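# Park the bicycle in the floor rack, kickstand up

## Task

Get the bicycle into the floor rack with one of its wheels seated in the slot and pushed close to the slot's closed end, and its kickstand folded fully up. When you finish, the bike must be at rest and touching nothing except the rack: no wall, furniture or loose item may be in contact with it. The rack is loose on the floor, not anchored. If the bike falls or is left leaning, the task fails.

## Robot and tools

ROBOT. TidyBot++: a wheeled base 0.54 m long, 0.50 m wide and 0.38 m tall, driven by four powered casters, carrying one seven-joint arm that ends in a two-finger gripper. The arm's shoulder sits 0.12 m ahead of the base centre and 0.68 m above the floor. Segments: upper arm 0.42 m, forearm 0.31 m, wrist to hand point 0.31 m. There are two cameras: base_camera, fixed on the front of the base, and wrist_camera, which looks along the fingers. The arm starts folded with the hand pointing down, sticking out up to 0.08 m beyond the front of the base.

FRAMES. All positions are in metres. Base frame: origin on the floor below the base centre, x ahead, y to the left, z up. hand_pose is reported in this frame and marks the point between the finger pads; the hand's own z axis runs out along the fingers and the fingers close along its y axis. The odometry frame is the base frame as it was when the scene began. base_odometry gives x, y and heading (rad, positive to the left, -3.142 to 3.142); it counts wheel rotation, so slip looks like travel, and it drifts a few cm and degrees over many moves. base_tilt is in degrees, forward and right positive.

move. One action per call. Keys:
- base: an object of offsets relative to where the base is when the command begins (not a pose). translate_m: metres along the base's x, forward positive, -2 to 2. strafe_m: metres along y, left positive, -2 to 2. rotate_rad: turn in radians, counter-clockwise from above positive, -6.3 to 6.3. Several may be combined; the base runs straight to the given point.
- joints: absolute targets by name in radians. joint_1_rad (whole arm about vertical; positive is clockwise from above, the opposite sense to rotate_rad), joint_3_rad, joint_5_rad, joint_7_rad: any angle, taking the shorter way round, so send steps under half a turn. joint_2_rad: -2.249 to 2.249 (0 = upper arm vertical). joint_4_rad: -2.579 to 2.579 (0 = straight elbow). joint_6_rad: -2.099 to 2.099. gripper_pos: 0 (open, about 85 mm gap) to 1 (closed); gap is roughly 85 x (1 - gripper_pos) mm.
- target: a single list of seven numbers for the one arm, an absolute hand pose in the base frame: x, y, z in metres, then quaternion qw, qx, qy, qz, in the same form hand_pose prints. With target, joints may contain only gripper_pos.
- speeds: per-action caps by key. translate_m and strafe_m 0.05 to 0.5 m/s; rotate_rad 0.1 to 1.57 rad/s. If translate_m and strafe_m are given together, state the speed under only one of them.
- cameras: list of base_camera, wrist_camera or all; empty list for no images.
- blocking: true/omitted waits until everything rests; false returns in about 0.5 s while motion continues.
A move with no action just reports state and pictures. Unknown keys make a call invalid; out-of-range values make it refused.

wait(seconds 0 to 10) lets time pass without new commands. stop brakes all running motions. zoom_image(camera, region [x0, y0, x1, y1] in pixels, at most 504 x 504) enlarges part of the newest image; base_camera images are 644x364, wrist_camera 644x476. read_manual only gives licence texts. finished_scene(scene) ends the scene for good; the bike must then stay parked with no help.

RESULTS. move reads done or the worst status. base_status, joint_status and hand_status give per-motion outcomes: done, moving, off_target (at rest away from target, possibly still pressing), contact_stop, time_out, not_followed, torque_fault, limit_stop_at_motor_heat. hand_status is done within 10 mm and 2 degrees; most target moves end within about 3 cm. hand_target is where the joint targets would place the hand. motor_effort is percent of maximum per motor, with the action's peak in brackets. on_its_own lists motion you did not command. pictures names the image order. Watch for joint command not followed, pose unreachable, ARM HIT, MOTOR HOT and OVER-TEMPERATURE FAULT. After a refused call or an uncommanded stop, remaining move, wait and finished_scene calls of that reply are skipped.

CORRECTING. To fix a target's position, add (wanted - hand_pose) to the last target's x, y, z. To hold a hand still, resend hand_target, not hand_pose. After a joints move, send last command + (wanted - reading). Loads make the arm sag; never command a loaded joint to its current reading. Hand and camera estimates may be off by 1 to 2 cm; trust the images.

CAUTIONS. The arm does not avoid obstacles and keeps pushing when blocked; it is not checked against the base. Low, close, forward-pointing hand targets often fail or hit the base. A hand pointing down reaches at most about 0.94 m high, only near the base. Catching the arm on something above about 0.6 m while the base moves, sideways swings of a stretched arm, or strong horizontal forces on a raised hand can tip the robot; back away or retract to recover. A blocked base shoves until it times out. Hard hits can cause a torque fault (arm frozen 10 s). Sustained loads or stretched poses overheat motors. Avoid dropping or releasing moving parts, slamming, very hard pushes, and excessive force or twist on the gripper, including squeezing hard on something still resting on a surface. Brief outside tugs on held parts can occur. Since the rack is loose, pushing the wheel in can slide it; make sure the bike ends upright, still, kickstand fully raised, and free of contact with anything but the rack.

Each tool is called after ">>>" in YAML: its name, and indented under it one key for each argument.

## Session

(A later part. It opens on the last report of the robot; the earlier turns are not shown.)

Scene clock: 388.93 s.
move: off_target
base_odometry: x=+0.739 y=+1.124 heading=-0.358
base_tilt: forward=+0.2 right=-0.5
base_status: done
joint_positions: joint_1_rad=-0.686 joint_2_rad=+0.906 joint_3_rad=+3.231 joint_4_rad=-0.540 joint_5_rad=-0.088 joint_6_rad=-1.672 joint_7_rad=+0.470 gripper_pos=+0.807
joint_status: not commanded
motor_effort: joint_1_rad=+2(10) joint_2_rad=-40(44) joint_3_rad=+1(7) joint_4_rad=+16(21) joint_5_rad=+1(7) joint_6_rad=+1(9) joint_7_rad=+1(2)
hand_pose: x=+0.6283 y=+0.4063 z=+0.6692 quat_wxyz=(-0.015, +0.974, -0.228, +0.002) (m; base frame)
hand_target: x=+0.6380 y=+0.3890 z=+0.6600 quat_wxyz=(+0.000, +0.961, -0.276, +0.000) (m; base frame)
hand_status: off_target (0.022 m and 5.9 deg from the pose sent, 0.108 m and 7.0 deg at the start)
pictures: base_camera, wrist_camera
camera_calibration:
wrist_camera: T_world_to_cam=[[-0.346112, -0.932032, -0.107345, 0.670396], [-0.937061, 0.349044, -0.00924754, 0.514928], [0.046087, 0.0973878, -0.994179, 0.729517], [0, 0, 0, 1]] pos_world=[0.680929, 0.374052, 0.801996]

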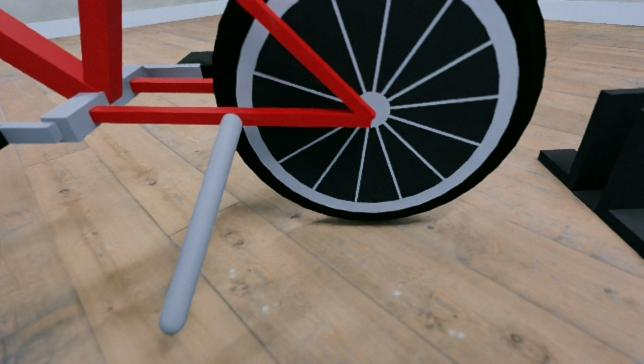

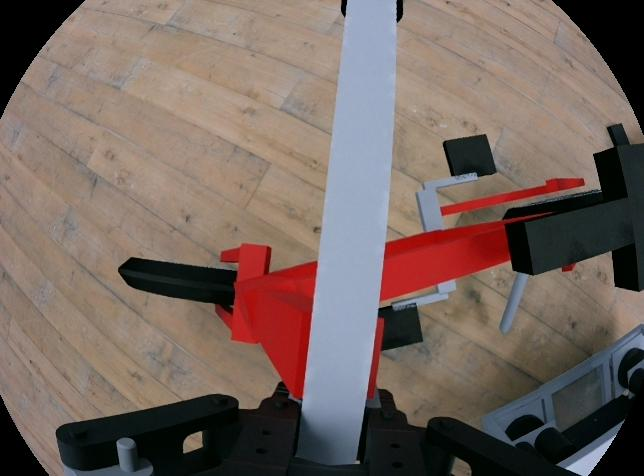

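>>> move:
  target: [0.635, 0.349, 0.66, 0, 0.9848, 0.1736, 0]

Scene clock: 393.67 s.
move: off_target
base_odometry: x=+0.739 y=+1.124 heading=-0.358
base_tilt: forward=+0.2 right=-0.6
base_status: not commanded
joint_positions: joint_1_rad=-0.589 joint_2_rad=+0.832 joint_3_rad=+3.155 joint_4_rad=-0.706 joint_5_rad=-0.015 joint_6_rad=-1.621 joint_7_rad=+1.239 gripper_pos=+0.807
joint_status: not commanded
motor_effort: joint_1_rad=+0(4) joint_2_rad=-41(42) joint_3_rad=-1(2) joint_4_rad=+16(17) joint_5_rad=-1(3) joint_6_rad=-2(3) joint_7_rad=+2(3)
hand_pose: x=+0.6342 y=+0.3449 z=+0.6643 quat_wxyz=(+0.001, +0.992, +0.124, -0.009) (m; base frame)
hand_target: x=+0.6350 y=+0.3490 z=+0.6600 quat_wxyz=(+0.000, +0.985, +0.174, +0.000) (m; base frame)
hand_status: off_target (0.006 m and 5.8 deg from the pose sent, 0.058 m and 46.4 deg at the start)
pictures: base_camera, wrist_camera
camera_calibration:
wrist_camera: T_world_to_cam=[[0.343672, -0.935814, -0.0783733, 0.159245], [-0.938444, -0.345331, 0.00827608, 0.770555], [-0.0348096, 0.0707048, -0.99689, 0.792619], [0, 0, 0, 1]] pos_world=[0.695986, 0.359078, 0.796257]

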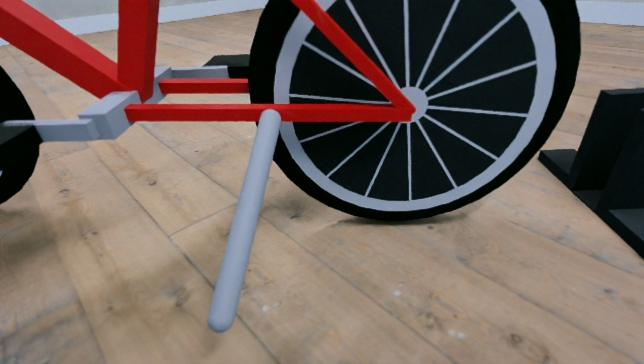

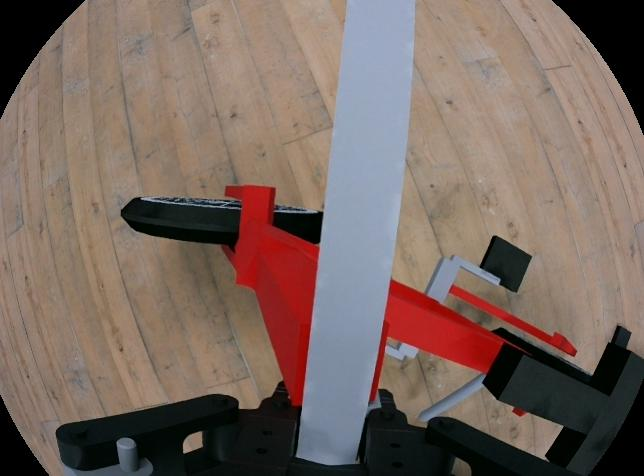

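>>> move:
  base: {"translate_m": -0.03, "strafe_m": 0.125}
  speeds: {"strafe_m": 0.1}
  target: [0.637, 0.342, 0.66, 0, 0.9659, 0.2588, 0]

Scene clock: 396.33 s.
move: off_target
base_odometry: x=+0.755 y=+1.252 heading=-0.358
base_tilt: forward=+0.2 right=-0.5
base_status: done
joint_positions: joint_1_rad=-0.578 joint_2_rad=+0.825 joint_3_rad=+3.118 joint_4_rad=-0.725 joint_5_rad=+0.016 joint_6_rad=-1.614 joint_7_rad=+1.440 gripper_pos=+0.807
joint_status: not commanded
motor_effort: joint_1_rad=+0(5) joint_2_rad=-41(43) joint_3_rad=-2(4) joint_4_rad=+17(18) joint_5_rad=-1(4) joint_6_rad=-1(3) joint_7_rad=+1(3)
hand_pose: x=+0.6315 y=+0.3419 z=+0.6630 quat_wxyz=(+0.003, +0.973, +0.229, -0.011) (m; base frame)
hand_target: x=+0.6370 y=+0.3420 z=+0.6600 quat_wxyz=(+0.000, +0.966, +0.259, +0.000) (m; base frame)
hand_status: off_target (0.006 m and 3.7 deg from the pose sent, 0.006 m and 15.7 deg at the start)
pictures: base_camera, wrist_camera
camera_calibration:
wrist_camera: T_world_to_cam=[[0.533735, -0.842102, -0.0774071, 0.00455209], [-0.844036, -0.536135, 0.0127761, 0.769635], [-0.0522594, 0.0585153, -0.996918, 0.806723], [0, 0, 0, 1]] pos_world=[0.689329, 0.369256, 0.794756]

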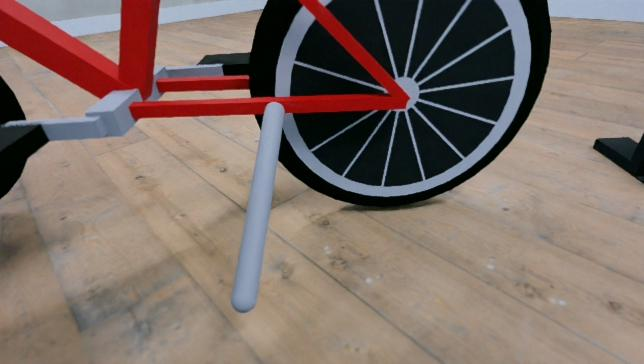

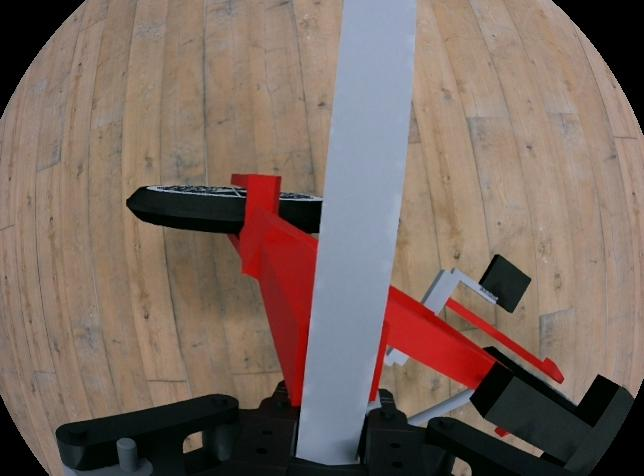

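>>> zoom_image:
  camera: "base_camera"
  region: [344, 80, 644, 260]

Scaled by 1.680.

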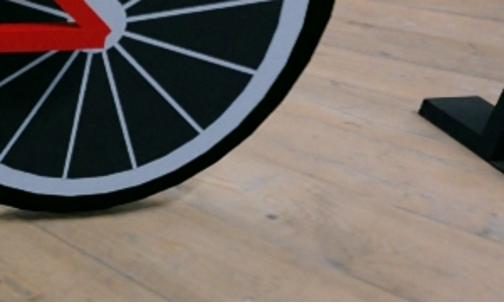

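>>> move:
  base: {"translate_m": -0.028, "strafe_m": 0.08}
  speeds: {"strafe_m": 0.1}
  target: [0.637, 0.340, 0.66, 0, 0.9613, 0.2756, 0]

>>> zoom_image:
  camera: "base_camera"
  region: [344, 60, 644, 240]

Scene clock: 401.57 s.
move: off_target
base_odometry: x=+0.757 y=+1.337 heading=-0.358
base_tilt: forward=+0.2 right=-0.5
base_status: done
joint_positions: joint_1_rad=-0.572 joint_2_rad=+0.821 joint_3_rad=+3.107 joint_4_rad=-0.734 joint_5_rad=+0.024 joint_6_rad=-1.611 joint_7_rad=+1.473 gripper_pos=+0.807
joint_status: not commanded
motor_effort: joint_1_rad=+1(6) joint_2_rad=-41(44) joint_3_rad=-2(4) joint_4_rad=+18(18) joint_5_rad=-2(4) joint_6_rad=-1(3) joint_7_rad=+1(1)
hand_pose: x=+0.6308 y=+0.3401 z=+0.6630 quat_wxyz=(+0.003, +0.969, +0.246, -0.011) (m; base frame)
hand_target: x=+0.6370 y=+0.3400 z=+0.6600 quat_wxyz=(+0.000, +0.961, +0.276, +0.000) (m; base frame)
hand_status: off_target (0.007 m and 3.7 deg from the pose sent, 0.007 m and 5.6 deg at the start)
pictures: base_camera, wrist_camera
camera_calibration:
wrist_camera: T_world_to_cam=[[0.562638, -0.823006, -0.0781086, -0.0208991], [-0.824848, -0.565191, 0.0136326, 0.765311], [-0.055366, 0.0567575, -0.996852, 0.809307], [0, 0, 0, 1]] pos_world=[0.687832, 0.369412, 0.794693]

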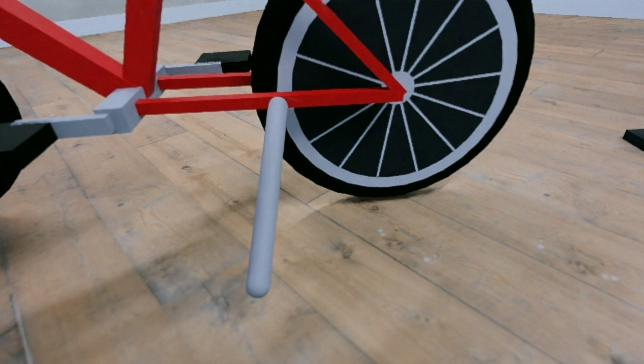

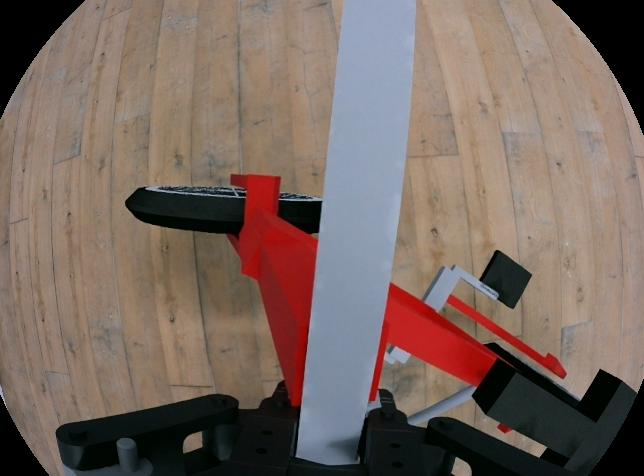

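Scaled by 1.680.

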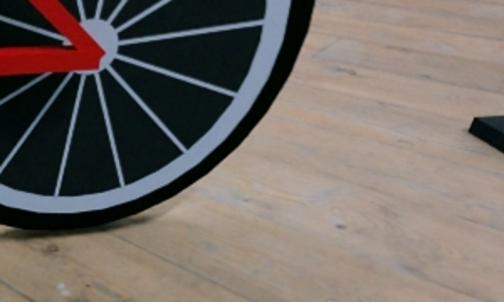

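>>> move:
  base: {"translate_m": 0.014, "strafe_m": -0.15}
  speeds: {"strafe_m": 0.1}
  target: [0.633, 0.355, 0.66, 0, 0.9994, 0.0349, 0]

>>> zoom_image:
  camera: "base_camera"
  region: [344, 60, 644, 240]

Scene clock: 405.73 s.
move: off_target
base_odometry: x=+0.717 y=+1.191 heading=-0.358
base_tilt: forward=+0.2 right=-0.5
base_status: done
joint_positions: joint_1_rad=-0.618 joint_2_rad=+0.818 joint_3_rad=+3.145 joint_4_rad=-0.733 joint_5_rad=-0.016 joint_6_rad=-1.609 joint_7_rad=+1.118 gripper_pos=+0.807
joint_status: not commanded
motor_effort: joint_1_rad=+3(7) joint_2_rad=-40(42) joint_3_rad=+2(3) joint_4_rad=+19(21) joint_5_rad=+3(5) joint_6_rad=+4(5) joint_7_rad=+0(1)
hand_pose: x=+0.6180 y=+0.3604 z=+0.6642 quat_wxyz=(-0.001, +0.997, +0.081, -0.012) (m; base frame)
hand_target: x=+0.6330 y=+0.3550 z=+0.6600 quat_wxyz=(+0.000, +0.999, +0.035, +0.000) (m; base frame)
hand_status: off_target (0.016 m and 5.5 deg from the pose sent, 0.015 m and 24.5 deg at the start)
pictures: base_camera, wrist_camera
camera_calibration:
wrist_camera: T_world_to_cam=[[0.261107, -0.961776, -0.0825202, 0.242425], [-0.964711, -0.263001, 0.0127893, 0.744328], [-0.0340033, 0.0762687, -0.996507, 0.788116], [0, 0, 0, 1]] pos_world=[0.68156, 0.368809, 0.795849]

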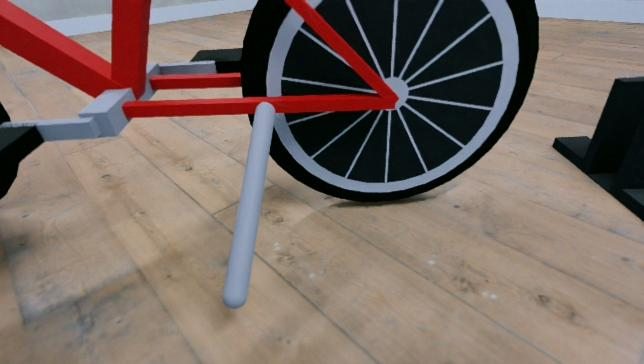

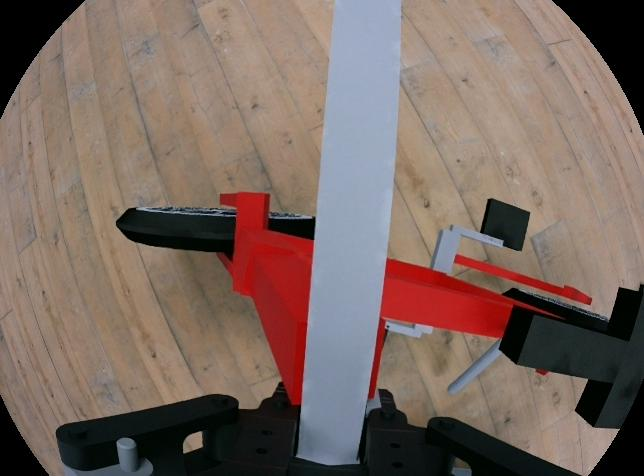

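Scaled by 1.680.

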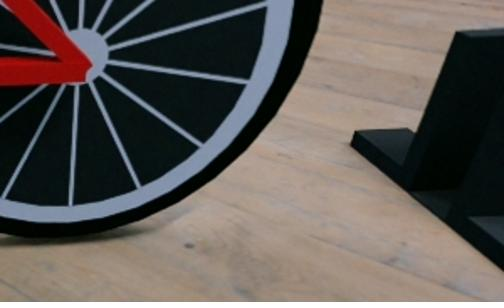

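>>> move:
  base: {"translate_m": 0.0, "strafe_m": -0.1}
  speeds: {"strafe_m": 0.1}
  target: [0.634, 0.357, 0.66, 0, 0.9986, -0.0523, 0]

>>> zoom_image:
  camera: "base_camera"
  region: [324, 60, 644, 260]

Scene clock: 411.13 s.
move: off_target
base_odometry: x=+0.682 y=+1.097 heading=-0.358
base_tilt: forward=+0.2 right=-0.5
base_status: done
joint_positions: joint_1_rad=-0.634 joint_2_rad=+0.822 joint_3_rad=+3.164 joint_4_rad=-0.722 joint_5_rad=-0.039 joint_6_rad=-1.609 joint_7_rad=+0.940 gripper_pos=+0.807
joint_status: not commanded
motor_effort: joint_1_rad=+4(9) joint_2_rad=-39(42) joint_3_rad=+2(5) joint_4_rad=+18(21) joint_5_rad=+4(7) joint_6_rad=+3(7) joint_7_rad=+0(1)
hand_pose: x=+0.6153 y=+0.3700 z=+0.6652 quat_wxyz=(-0.006, +1.000, -0.005, -0.012) (m; base frame)
hand_target: x=+0.6340 y=+0.3570 z=+0.6600 quat_wxyz=(+0.000, +0.999, -0.052, +0.000) (m; base frame)
hand_status: off_target (0.023 m and 5.6 deg from the pose sent, 0.017 m and 15.4 deg at the start)
pictures: base_camera, wrist_camera
camera_calibration:
wrist_camera: T_world_to_cam=[[0.0911413, -0.991712, -0.090555, 0.373483], [-0.995626, -0.0926193, 0.012246, 0.700564], [-0.0205317, 0.0890428, -0.995816, 0.774834], [0, 0, 0, 1]] pos_world=[0.679369, 0.36628, 0.796834]

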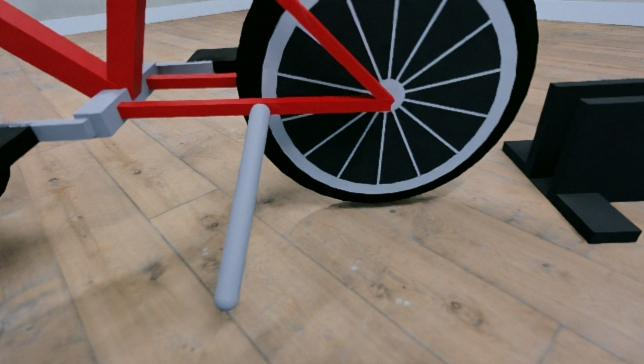

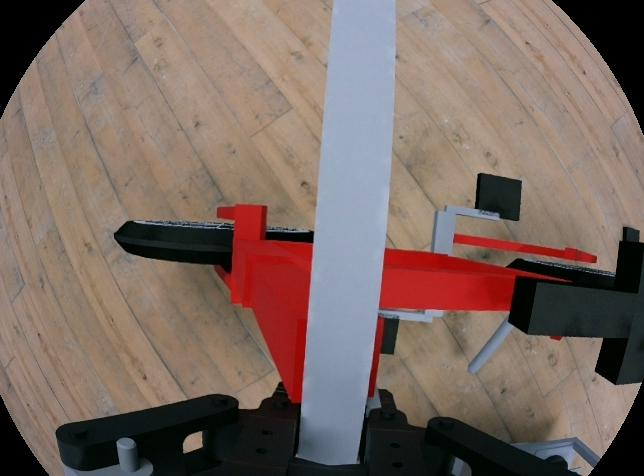

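Scaled by 1.575.

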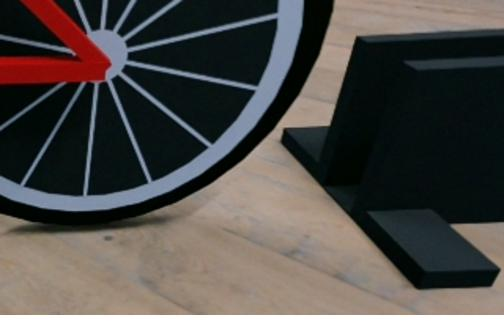

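>>> move:
  base: {"translate_m": 0.003, "strafe_m": -0.13}
  speeds: {"strafe_m": 0.1}
  target: [0.636, 0.353, 0.66, 0, 1.0, 0.0, 0]

>>> zoom_image:
  camera: "base_camera"
  region: [324, 60, 644, 260]

Scene clock: 416.07 s.
move: off_target
base_odometry: x=+0.639 y=+0.974 heading=-0.358
base_tilt: forward=+0.2 right=-0.5
base_status: done
joint_positions: joint_1_rad=-0.614 joint_2_rad=+0.822 joint_3_rad=+3.162 joint_4_rad=-0.721 joint_5_rad=-0.039 joint_6_rad=-1.609 joint_7_rad=+0.990 gripper_pos=+0.807
joint_status: not commanded
motor_effort: joint_1_rad=+3(9) joint_2_rad=-40(43) joint_3_rad=+1(5) joint_4_rad=+19(20) joint_5_rad=+2(7) joint_6_rad=+4(5) joint_7_rad=+1(1)
hand_pose: x=+0.6223 y=+0.3610 z=+0.6657 quat_wxyz=(-0.007, +1.000, +0.011, -0.011) (m; base frame)
hand_target: x=+0.6360 y=+0.3530 z=+0.6600 quat_wxyz=(+0.000, +1.000, +0.000, +0.000) (m; base frame)
hand_status: off_target (0.017 m and 2.0 deg from the pose sent, 0.027 m and 1.6 deg at the start)
pictures: base_camera, wrist_camera
camera_calibration:
wrist_camera: T_world_to_cam=[[0.122537, -0.988042, -0.0935846, 0.345055], [-0.992206, -0.124107, 0.0111224, 0.71665], [-0.0226039, 0.0914924, -0.995549, 0.77647], [0, 0, 0, 1]] pos_world=[0.686334, 0.358829, 0.797335]

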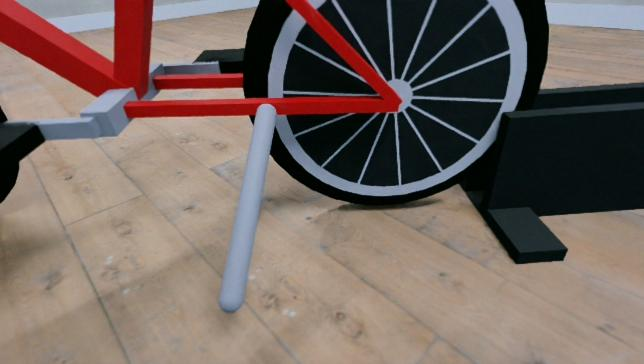

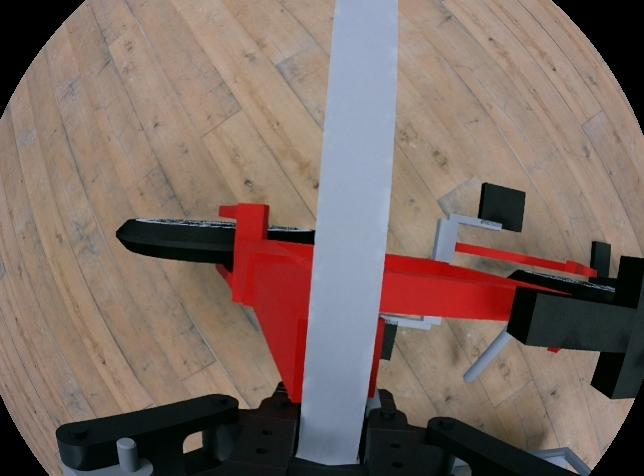

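Scaled by 1.575.

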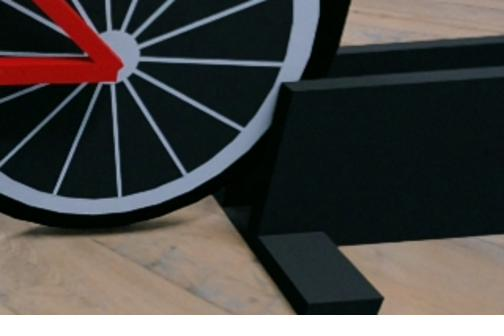

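>>> zoom_image:
  camera: "base_camera"
  region: [450, 70, 580, 210]

Scaled by 3.600.

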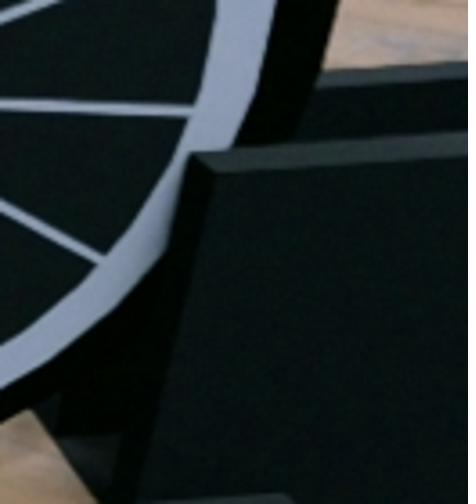

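>>> move:
  base: {"strafe_m": -0.2}
  speeds: {"strafe_m": 0.12}

>>> zoom_image:
  camera: "base_camera"
  region: [324, 60, 644, 260]

Scene clock: 421.20 s.
move: done
base_odometry: x=+0.569 y=+0.787 heading=-0.358
base_tilt: forward=+0.2 right=-0.5
base_status: done
joint_positions: joint_1_rad=-0.622 joint_2_rad=+0.834 joint_3_rad=+3.158 joint_4_rad=-0.694 joint_5_rad=-0.053 joint_6_rad=-1.569 joint_7_rad=+0.990 gripper_pos=+0.807
joint_status: not commanded
motor_effort: joint_1_rad=+5(33) joint_2_rad=-42(51) joint_3_rad=+2(15) joint_4_rad=+18(19) joint_5_rad=+2(13) joint_6_rad=+2(18) joint_7_rad=+1(2)
hand_pose: x=+0.6329 y=+0.3815 z=+0.6670 quat_wxyz=(-0.029, +0.999, +0.016, +0.007) (m; base frame)
hand_target: x=+0.6360 y=+0.3530 z=+0.6600 quat_wxyz=(+0.000, +1.000, +0.000, +0.000) (m; base frame)
hand_status: not commanded
pictures: base_camera, wrist_camera
camera_calibration:
wrist_camera: T_world_to_cam=[[0.136384, -0.981661, -0.133194, 0.379435], [-0.990579, -0.133454, -0.0307243, 0.760155], [0.0123856, 0.136129, -0.990614, 0.733736], [0, 0, 0, 1]] pos_world=[0.692157, 0.37404, 0.800743]

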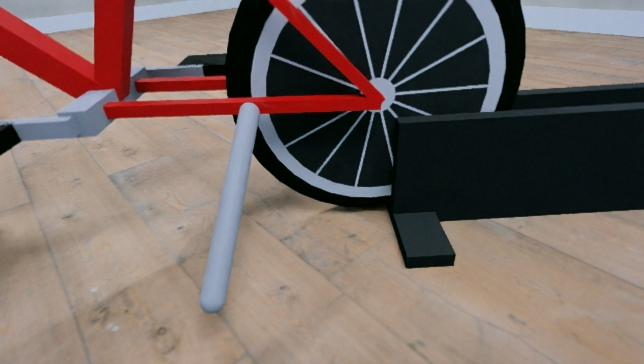

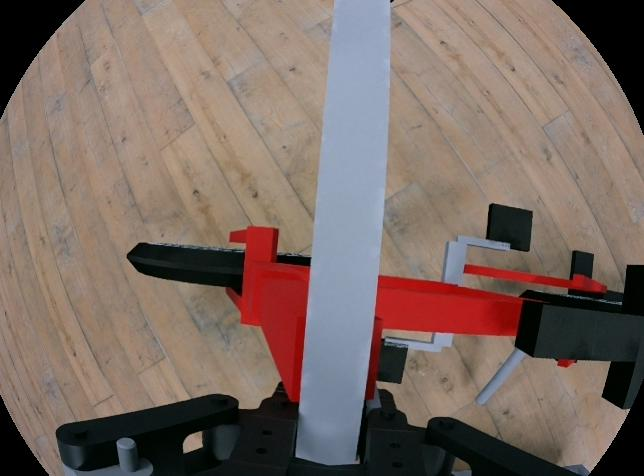

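Scaled by 1.575.

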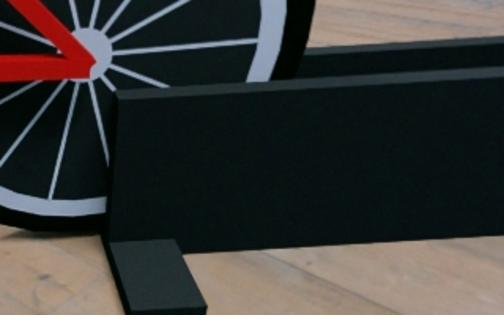

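>>> zoom_image:
  camera: "base_camera"
  region: [320, 100, 480, 280]

Scaled by 2.800.

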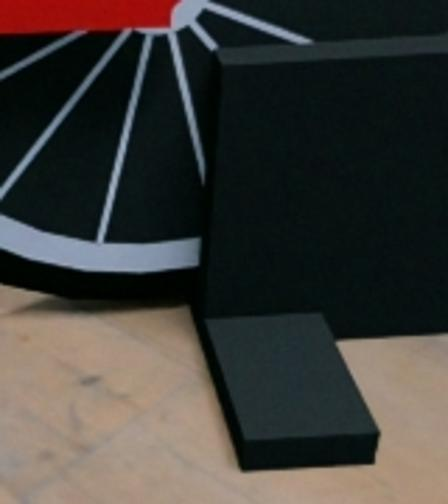

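>>> move:
  base: {"strafe_m": -0.1}
  speeds: {"strafe_m": 0.12}

>>> zoom_image:
  camera: "base_camera"
  region: [324, 60, 644, 260]

Scene clock: 428.90 s.
move: done
base_odometry: x=+0.534 y=+0.693 heading=-0.359
base_tilt: forward=+0.2 right=-0.5
base_status: done
joint_positions: joint_1_rad=-0.606 joint_2_rad=+0.831 joint_3_rad=+3.165 joint_4_rad=-0.697 joint_5_rad=-0.048 joint_6_rad=-1.576 joint_7_rad=+0.990 gripper_pos=+0.807
joint_status: not commanded
motor_effort: joint_1_rad=+0(12) joint_2_rad=-39(45) joint_3_rad=+0(5) joint_4_rad=+18(19) joint_5_rad=+0(6) joint_6_rad=+3(4) joint_7_rad=+0(1)
hand_pose: x=+0.6393 y=+0.3676 z=+0.6679 quat_wxyz=(-0.023, +1.000, +0.005, +0.007) (m; base frame)
hand_target: x=+0.6360 y=+0.3530 z=+0.6600 quat_wxyz=(+0.000, +1.000, +0.000, +0.000) (m; base frame)
hand_status: not commanded
pictures: base_camera, wrist_camera
camera_calibration:
wrist_camera: T_world_to_cam=[[0.115632, -0.985838, -0.121458, 0.371998], [-0.993176, -0.112878, -0.0293423, 0.757825], [0.0152168, 0.124022, -0.992163, 0.740044], [0, 0, 0, 1]] pos_world=[0.698377, 0.36049, 0.801662]

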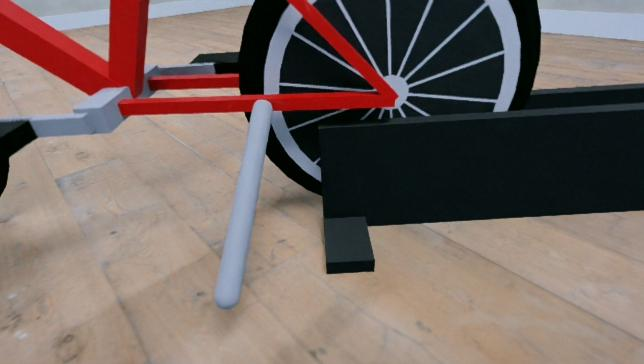

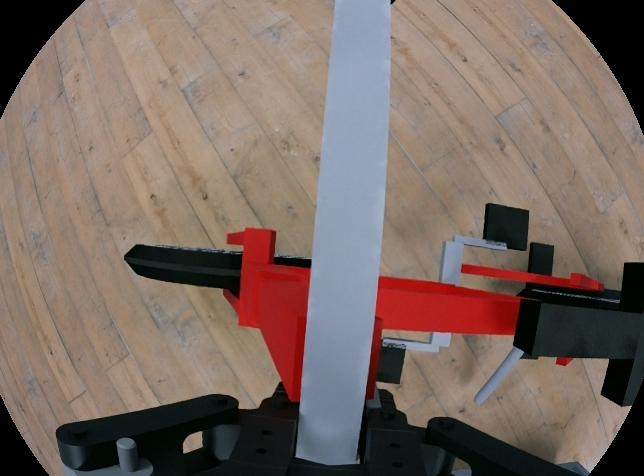

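Scaled by 1.575.

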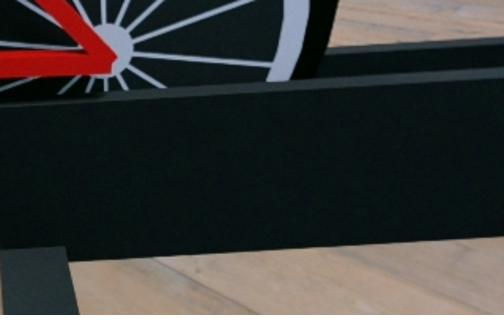

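>>> move:
  base: {"strafe_m": -0.15}
  speeds: {"strafe_m": 0.12}

Scene clock: 432.03 s.
move: done
base_odometry: x=+0.481 y=+0.553 heading=-0.359
base_tilt: forward=+0.2 right=-0.5
base_status: done
joint_positions: joint_1_rad=-0.612 joint_2_rad=+0.831 joint_3_rad=+3.165 joint_4_rad=-0.697 joint_5_rad=-0.048 joint_6_rad=-1.576 joint_7_rad=+0.990 gripper_pos=+0.807
joint_status: not commanded
motor_effort: joint_1_rad=+0(8) joint_2_rad=-42(44) joint_3_rad=+0(4) joint_4_rad=+17(19) joint_5_rad=+1(5) joint_6_rad=+1(3) joint_7_rad=+1(1)
hand_pose: x=+0.6367 y=+0.3710 z=+0.6675 quat_wxyz=(-0.023, +1.000, +0.009, +0.007) (m; base frame)
hand_target: x=+0.6360 y=+0.3530 z=+0.6600 quat_wxyz=(+0.000, +1.000, +0.000, +0.000) (m; base frame)
hand_status: not commanded
pictures: base_camera, wrist_camera
camera_calibration:
wrist_camera: T_world_to_cam=[[0.122335, -0.985115, -0.120762, 0.370617], [-0.992389, -0.119686, -0.0289796, 0.757465], [0.0140947, 0.123388, -0.992258, 0.74034], [0, 0, 0, 1]] pos_world=[0.695926, 0.364409, 0.801316]

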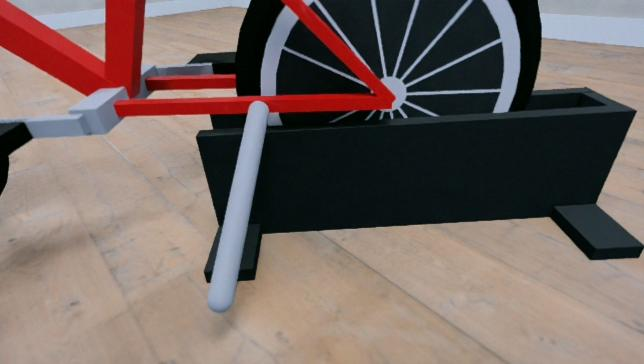

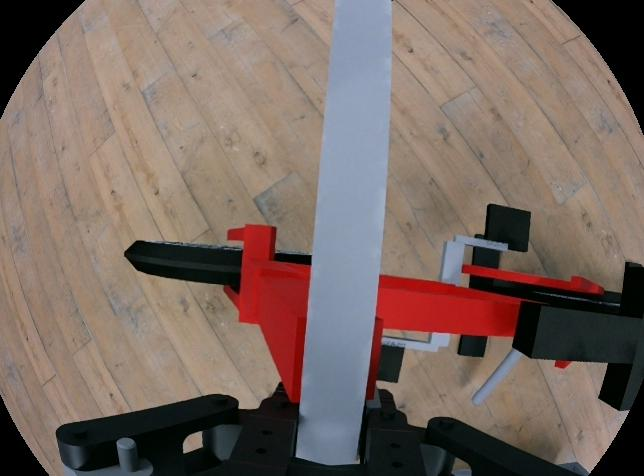

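>>> move:
  base: {"strafe_m": -0.08}
  speeds: {"strafe_m": 0.1}

>>> zoom_image:
  camera: "base_camera"
  region: [384, 40, 644, 260]

Scene clock: 434.07 s.
move: done
base_odometry: x=+0.453 y=+0.478 heading=-0.360
base_tilt: forward=+0.2 right=-0.5
base_status: done
joint_positions: joint_1_rad=-0.613 joint_2_rad=+0.832 joint_3_rad=+3.166 joint_4_rad=-0.698 joint_5_rad=-0.046 joint_6_rad=-1.575 joint_7_rad=+0.990 gripper_pos=+0.807
joint_status: not commanded
motor_effort: joint_1_rad=+2(10) joint_2_rad=-40(45) joint_3_rad=+1(5) joint_4_rad=+16(19) joint_5_rad=+1(6) joint_6_rad=+1(9) joint_7_rad=+0(1)
hand_pose: x=+0.6373 y=+0.3704 z=+0.6672 quat_wxyz=(-0.022, +1.000, +0.009, +0.008) (m; base frame)
hand_target: x=+0.6360 y=+0.3530 z=+0.6600 quat_wxyz=(+0.000, +1.000, +0.000, +0.000) (m; base frame)
hand_status: not commanded
pictures: base_camera, wrist_camera
camera_calibration:
wrist_camera: T_world_to_cam=[[0.122127, -0.985409, -0.118554, 0.368656], [-0.992389, -0.119338, -0.0303665, 0.758765], [0.0157753, 0.12136, -0.992483, 0.739958], [0, 0, 0, 1]] pos_world=[0.696295, 0.364024, 0.801143]

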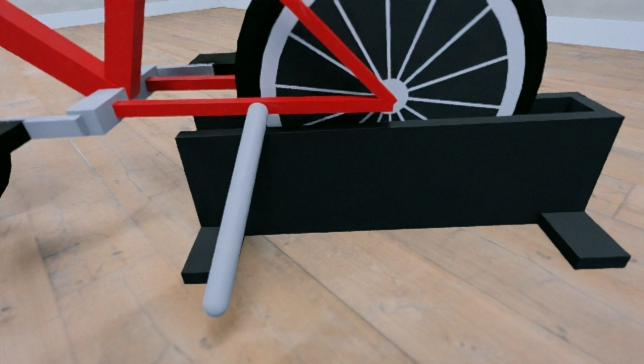

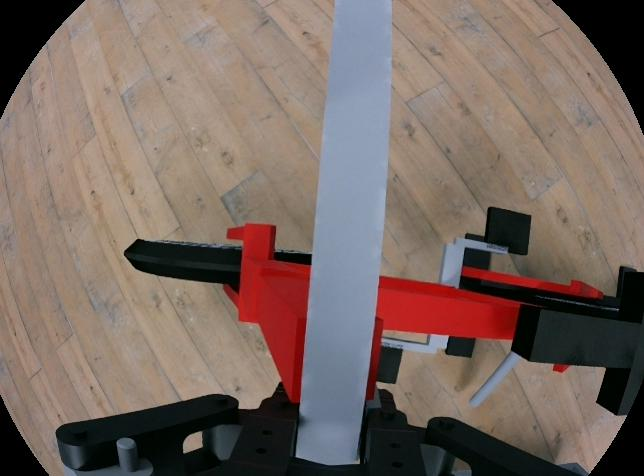

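Scaled by 1.938.

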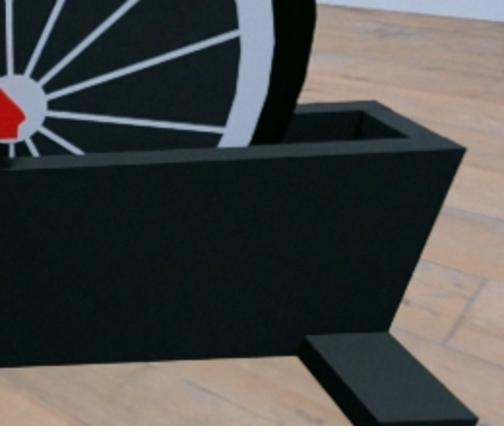

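>>> move:
  base: {"strafe_m": -0.05, "translate_m": 0.015}
  speeds: {"strafe_m": 0.1}
  target: [0.64, 0.34, 0.66, 0, 0.9914, 0.1305, 0]

>>> zoom_image:
  camera: "base_camera"
  region: [384, 40, 644, 260]

Scene clock: 437.83 s.
move: off_target
base_odometry: x=+0.450 y=+0.425 heading=-0.360
base_tilt: forward=+0.2 right=-0.5
base_status: done
joint_positions: joint_1_rad=-0.576 joint_2_rad=+0.824 joint_3_rad=+3.139 joint_4_rad=-0.718 joint_5_rad=-0.027 joint_6_rad=-1.574 joint_7_rad=+1.213 gripper_pos=+0.807
joint_status: not commanded
motor_effort: joint_1_rad=+1(8) joint_2_rad=-40(43) joint_3_rad=+0(2) joint_4_rad=+18(19) joint_5_rad=+1(5) joint_6_rad=+3(3) joint_7_rad=+1(2)
hand_pose: x=+0.6424 y=+0.3526 z=+0.6658 quat_wxyz=(-0.019, +0.994, +0.110, +0.005) (m; base frame)
hand_target: x=+0.6400 y=+0.3400 z=+0.6600 quat_wxyz=(+0.000, +0.991, +0.130, +0.000) (m; base frame)
hand_status: off_target (0.014 m and 3.3 deg from the pose sent, 0.031 m and 14.3 deg at the start)
pictures: base_camera, wrist_camera
camera_calibration:
wrist_camera: T_world_to_cam=[[0.317555, -0.941705, -0.111131, 0.204388], [-0.948194, -0.316509, -0.027405, 0.800787], [-0.00936663, 0.114077, -0.993428, 0.759961], [0, 0, 0, 1]] pos_world=[0.701515, 0.359235, 0.799626]

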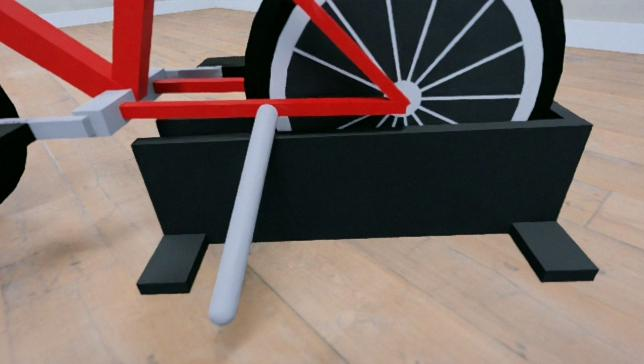

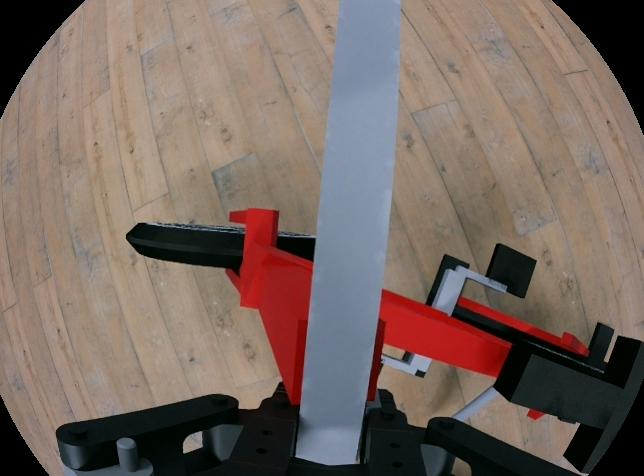

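Scaled by 1.938.

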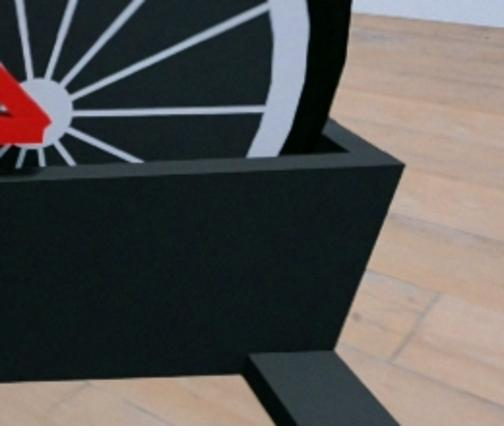

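>>> move:
  base: {"translate_m": -0.03}
  speeds: {"translate_m": 0.1}
  target: [0.636, 0.345, 0.66, 0, 0.9990, 0.0436, 0]

>>> zoom_image:
  camera: "base_camera"
  region: [384, 40, 644, 260]

Scene clock: 439.87 s.
move: off_target
base_odometry: x=+0.421 y=+0.436 heading=-0.360
base_tilt: forward=+0.2 right=-0.5
base_status: done
joint_positions: joint_1_rad=-0.587 joint_2_rad=+0.823 joint_3_rad=+3.151 joint_4_rad=-0.721 joint_5_rad=-0.027 joint_6_rad=-1.574 joint_7_rad=+1.097 gripper_pos=+0.807
joint_status: not commanded
motor_effort: joint_1_rad=+0(2) joint_2_rad=-42(45) joint_3_rad=-1(2) joint_4_rad=+16(19) joint_5_rad=+0(2) joint_6_rad=-3(4) joint_7_rad=+0(1)
hand_pose: x=+0.6406 y=+0.3537 z=+0.6649 quat_wxyz=(-0.014, +0.998, +0.054, +0.005) (m; base frame)
hand_target: x=+0.6360 y=+0.3450 z=+0.6600 quat_wxyz=(+0.000, +0.999, +0.044, +0.000) (m; base frame)
hand_status: off_target (0.011 m and 2.1 deg from the pose sent, 0.011 m and 7.9 deg at the start)
pictures: base_camera, wrist_camera
camera_calibration:
wrist_camera: T_world_to_cam=[[0.209758, -0.972262, -0.103475, 0.280663], [-0.977751, -0.208372, -0.0241501, 0.777941], [0.00191889, 0.106238, -0.994339, 0.755061], [0, 0, 0, 1]] pos_world=[0.700313, 0.354763, 0.798616]

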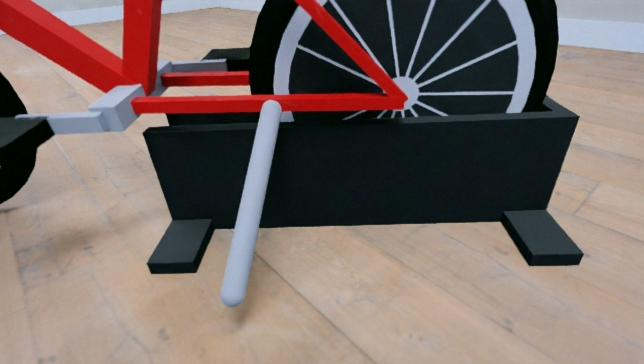

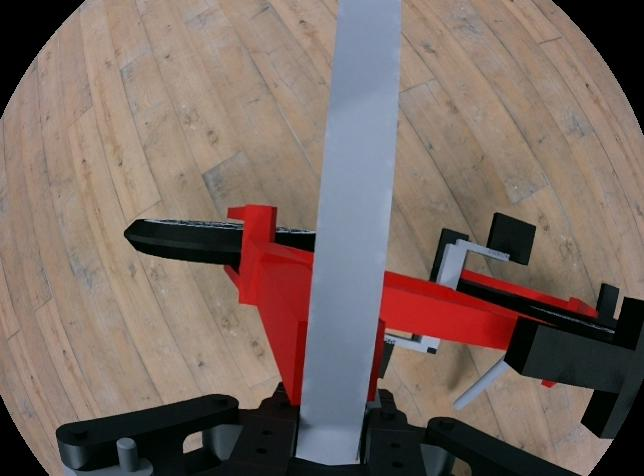

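Scaled by 1.938.

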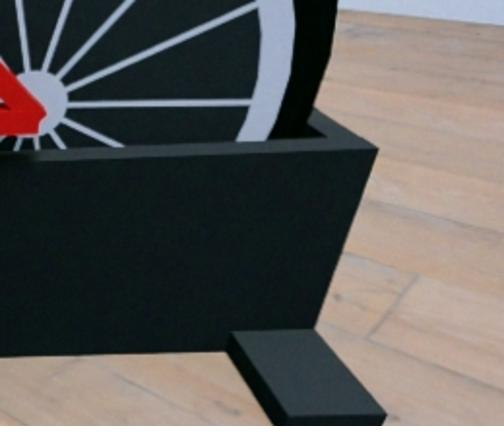

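>>> move:
  base: {"translate_m": -0.03}
  speeds: {"translate_m": 0.1}

>>> zoom_image:
  camera: "base_camera"
  region: [134, 40, 644, 320]

Scene clock: 441.17 s.
move: done
base_odometry: x=+0.393 y=+0.446 heading=-0.360
base_tilt: forward=+0.2 right=-0.6
base_status: done
joint_positions: joint_1_rad=-0.591 joint_2_rad=+0.825 joint_3_rad=+3.154 joint_4_rad=-0.722 joint_5_rad=-0.023 joint_6_rad=-1.549 joint_7_rad=+1.097 gripper_pos=+0.807
joint_status: not commanded
motor_effort: joint_1_rad=-1(3) joint_2_rad=-44(46) joint_3_rad=-3(3) joint_4_rad=+13(17) joint_5_rad=-3(4) joint_6_rad=-8(10) joint_7_rad=+0(1)
hand_pose: x=+0.6466 y=+0.3578 z=+0.6636 quat_wxyz=(-0.017, +0.998, +0.055, +0.016) (m; base frame)
hand_target: x=+0.6360 y=+0.3450 z=+0.6600 quat_wxyz=(+0.000, +0.999, +0.044, +0.000) (m; base frame)
hand_status: not commanded
pictures: base_camera, wrist_camera
camera_calibration:
wrist_camera: T_world_to_cam=[[0.213711, -0.97116, -0.105719, 0.281778], [-0.976631, -0.209873, -0.046315, 0.799121], [0.0227917, 0.113147, -0.993317, 0.736641], [0, 0, 0, 1]] pos_world=[0.703439, 0.358017, 0.798519]

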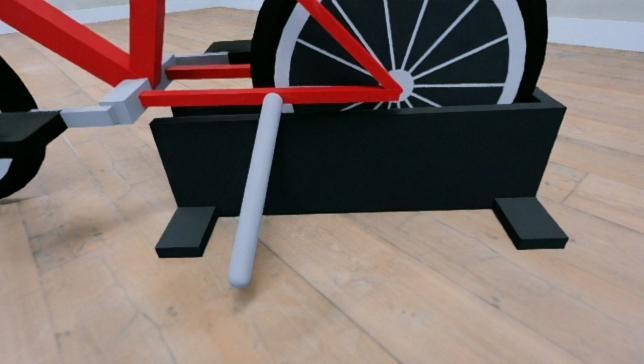

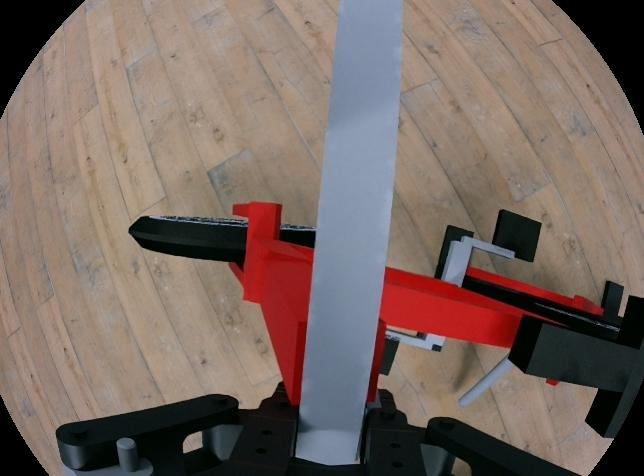

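Region (134, 40, 644, 320) is 510x280 pixels. A region can be at most 504 by 504 pixels.

>>> move:
  base: {"translate_m": -0.02}
  speeds: {"translate_m": 0.1}

>>> zoom_image:
  camera: "base_camera"
  region: [144, 40, 644, 320]

Scene clock: 442.57 s.
move: done
base_odometry: x=+0.374 y=+0.453 heading=-0.360
base_tilt: forward=+0.2 right=-0.5
base_status: done
joint_positions: joint_1_rad=-0.596 joint_2_rad=+0.826 joint_3_rad=+3.154 joint_4_rad=-0.725 joint_5_rad=-0.022 joint_6_rad=-1.540 joint_7_rad=+1.097 gripper_pos=+0.807
joint_status: not commanded
motor_effort: joint_1_rad=+0(2) joint_2_rad=-43(47) joint_3_rad=-2(3) joint_4_rad=+12(17) joint_5_rad=-2(5) joint_6_rad=-8(11) joint_7_rad=+0(1)
hand_pose: x=+0.6466 y=+0.3614 z=+0.6621 quat_wxyz=(-0.018, +0.998, +0.057, +0.019) (m; base frame)
hand_target: x=+0.6360 y=+0.3450 z=+0.6600 quat_wxyz=(+0.000, +0.999, +0.044, +0.000) (m; base frame)
hand_status: not commanded
pictures: base_camera, wrist_camera
camera_calibration:
wrist_camera: T_world_to_cam=[[0.21924, -0.969801, -0.106859, 0.281894], [-0.97528, -0.214733, -0.0521424, 0.804611], [0.0276216, 0.115649, -0.992906, 0.730485], [0, 0, 0, 1]] pos_world=[0.702742, 0.361677, 0.797381]

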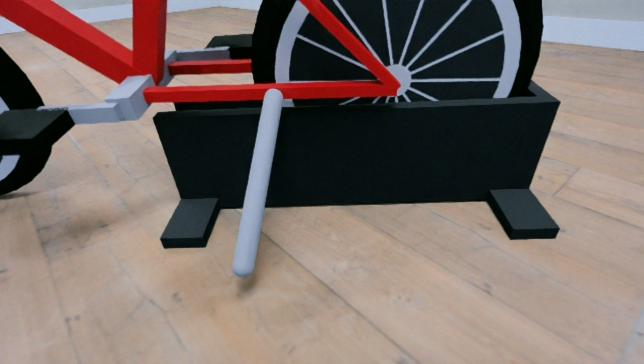

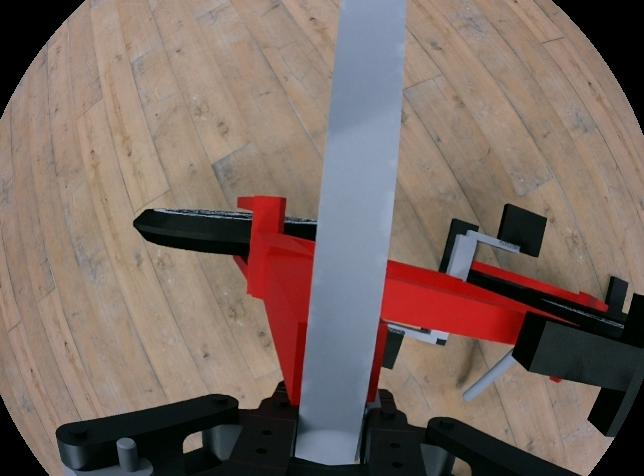

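Scaled by 1.008.

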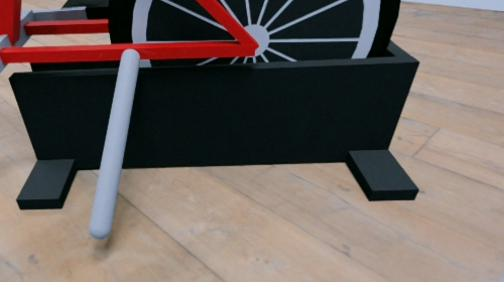

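>>> move:
  joints: {"gripper_pos": 0.6}

Scene clock: 444.50 s.
move: done
base_odometry: x=+0.374 y=+0.453 heading=-0.360
base_tilt: forward=+0.2 right=-0.5
base_status: not commanded
joint_positions: joint_1_rad=-0.585 joint_2_rad=+0.826 joint_3_rad=+3.160 joint_4_rad=-0.736 joint_5_rad=-0.015 joint_6_rad=-1.570 joint_7_rad=+1.097 gripper_pos=+0.600
joint_status: all done
motor_effort: joint_1_rad=+0(5) joint_2_rad=-42(46) joint_3_rad=-1(4) joint_4_rad=+17(19) joint_5_rad=+0(5) joint_6_rad=+0(8) joint_7_rad=+1(1)
hand_pose: x=+0.6428 y=+0.3448 z=+0.6586 quat_wxyz=(-0.003, +0.999, +0.050, +0.004) (m; base frame)
hand_target: x=+0.6360 y=+0.3450 z=+0.6600 quat_wxyz=(+0.000, +0.999, +0.044, +0.000) (m; base frame)
hand_status: not commanded
pictures: base_camera, wrist_camera
camera_calibration:
wrist_camera: T_world_to_cam=[[0.201866, -0.97597, -0.082051, 0.263148], [-0.979411, -0.200987, -0.0189296, 0.773152], [0.00198359, 0.0841829, -0.996448, 0.758702], [0, 0, 0, 1]] pos_world=[0.702608, 0.348348, 0.792234]

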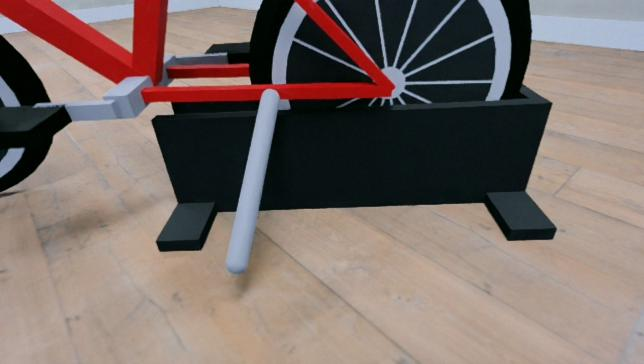

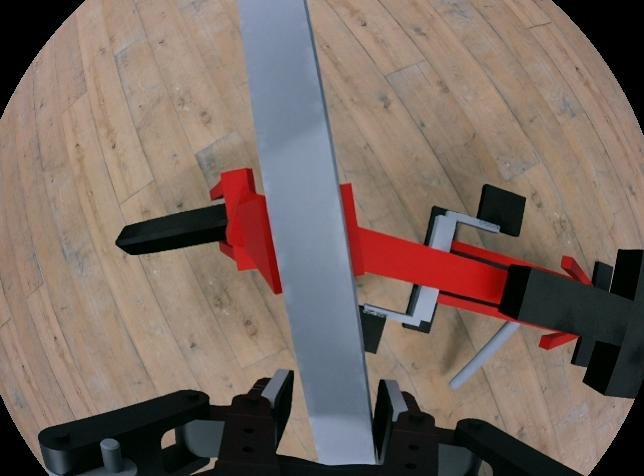

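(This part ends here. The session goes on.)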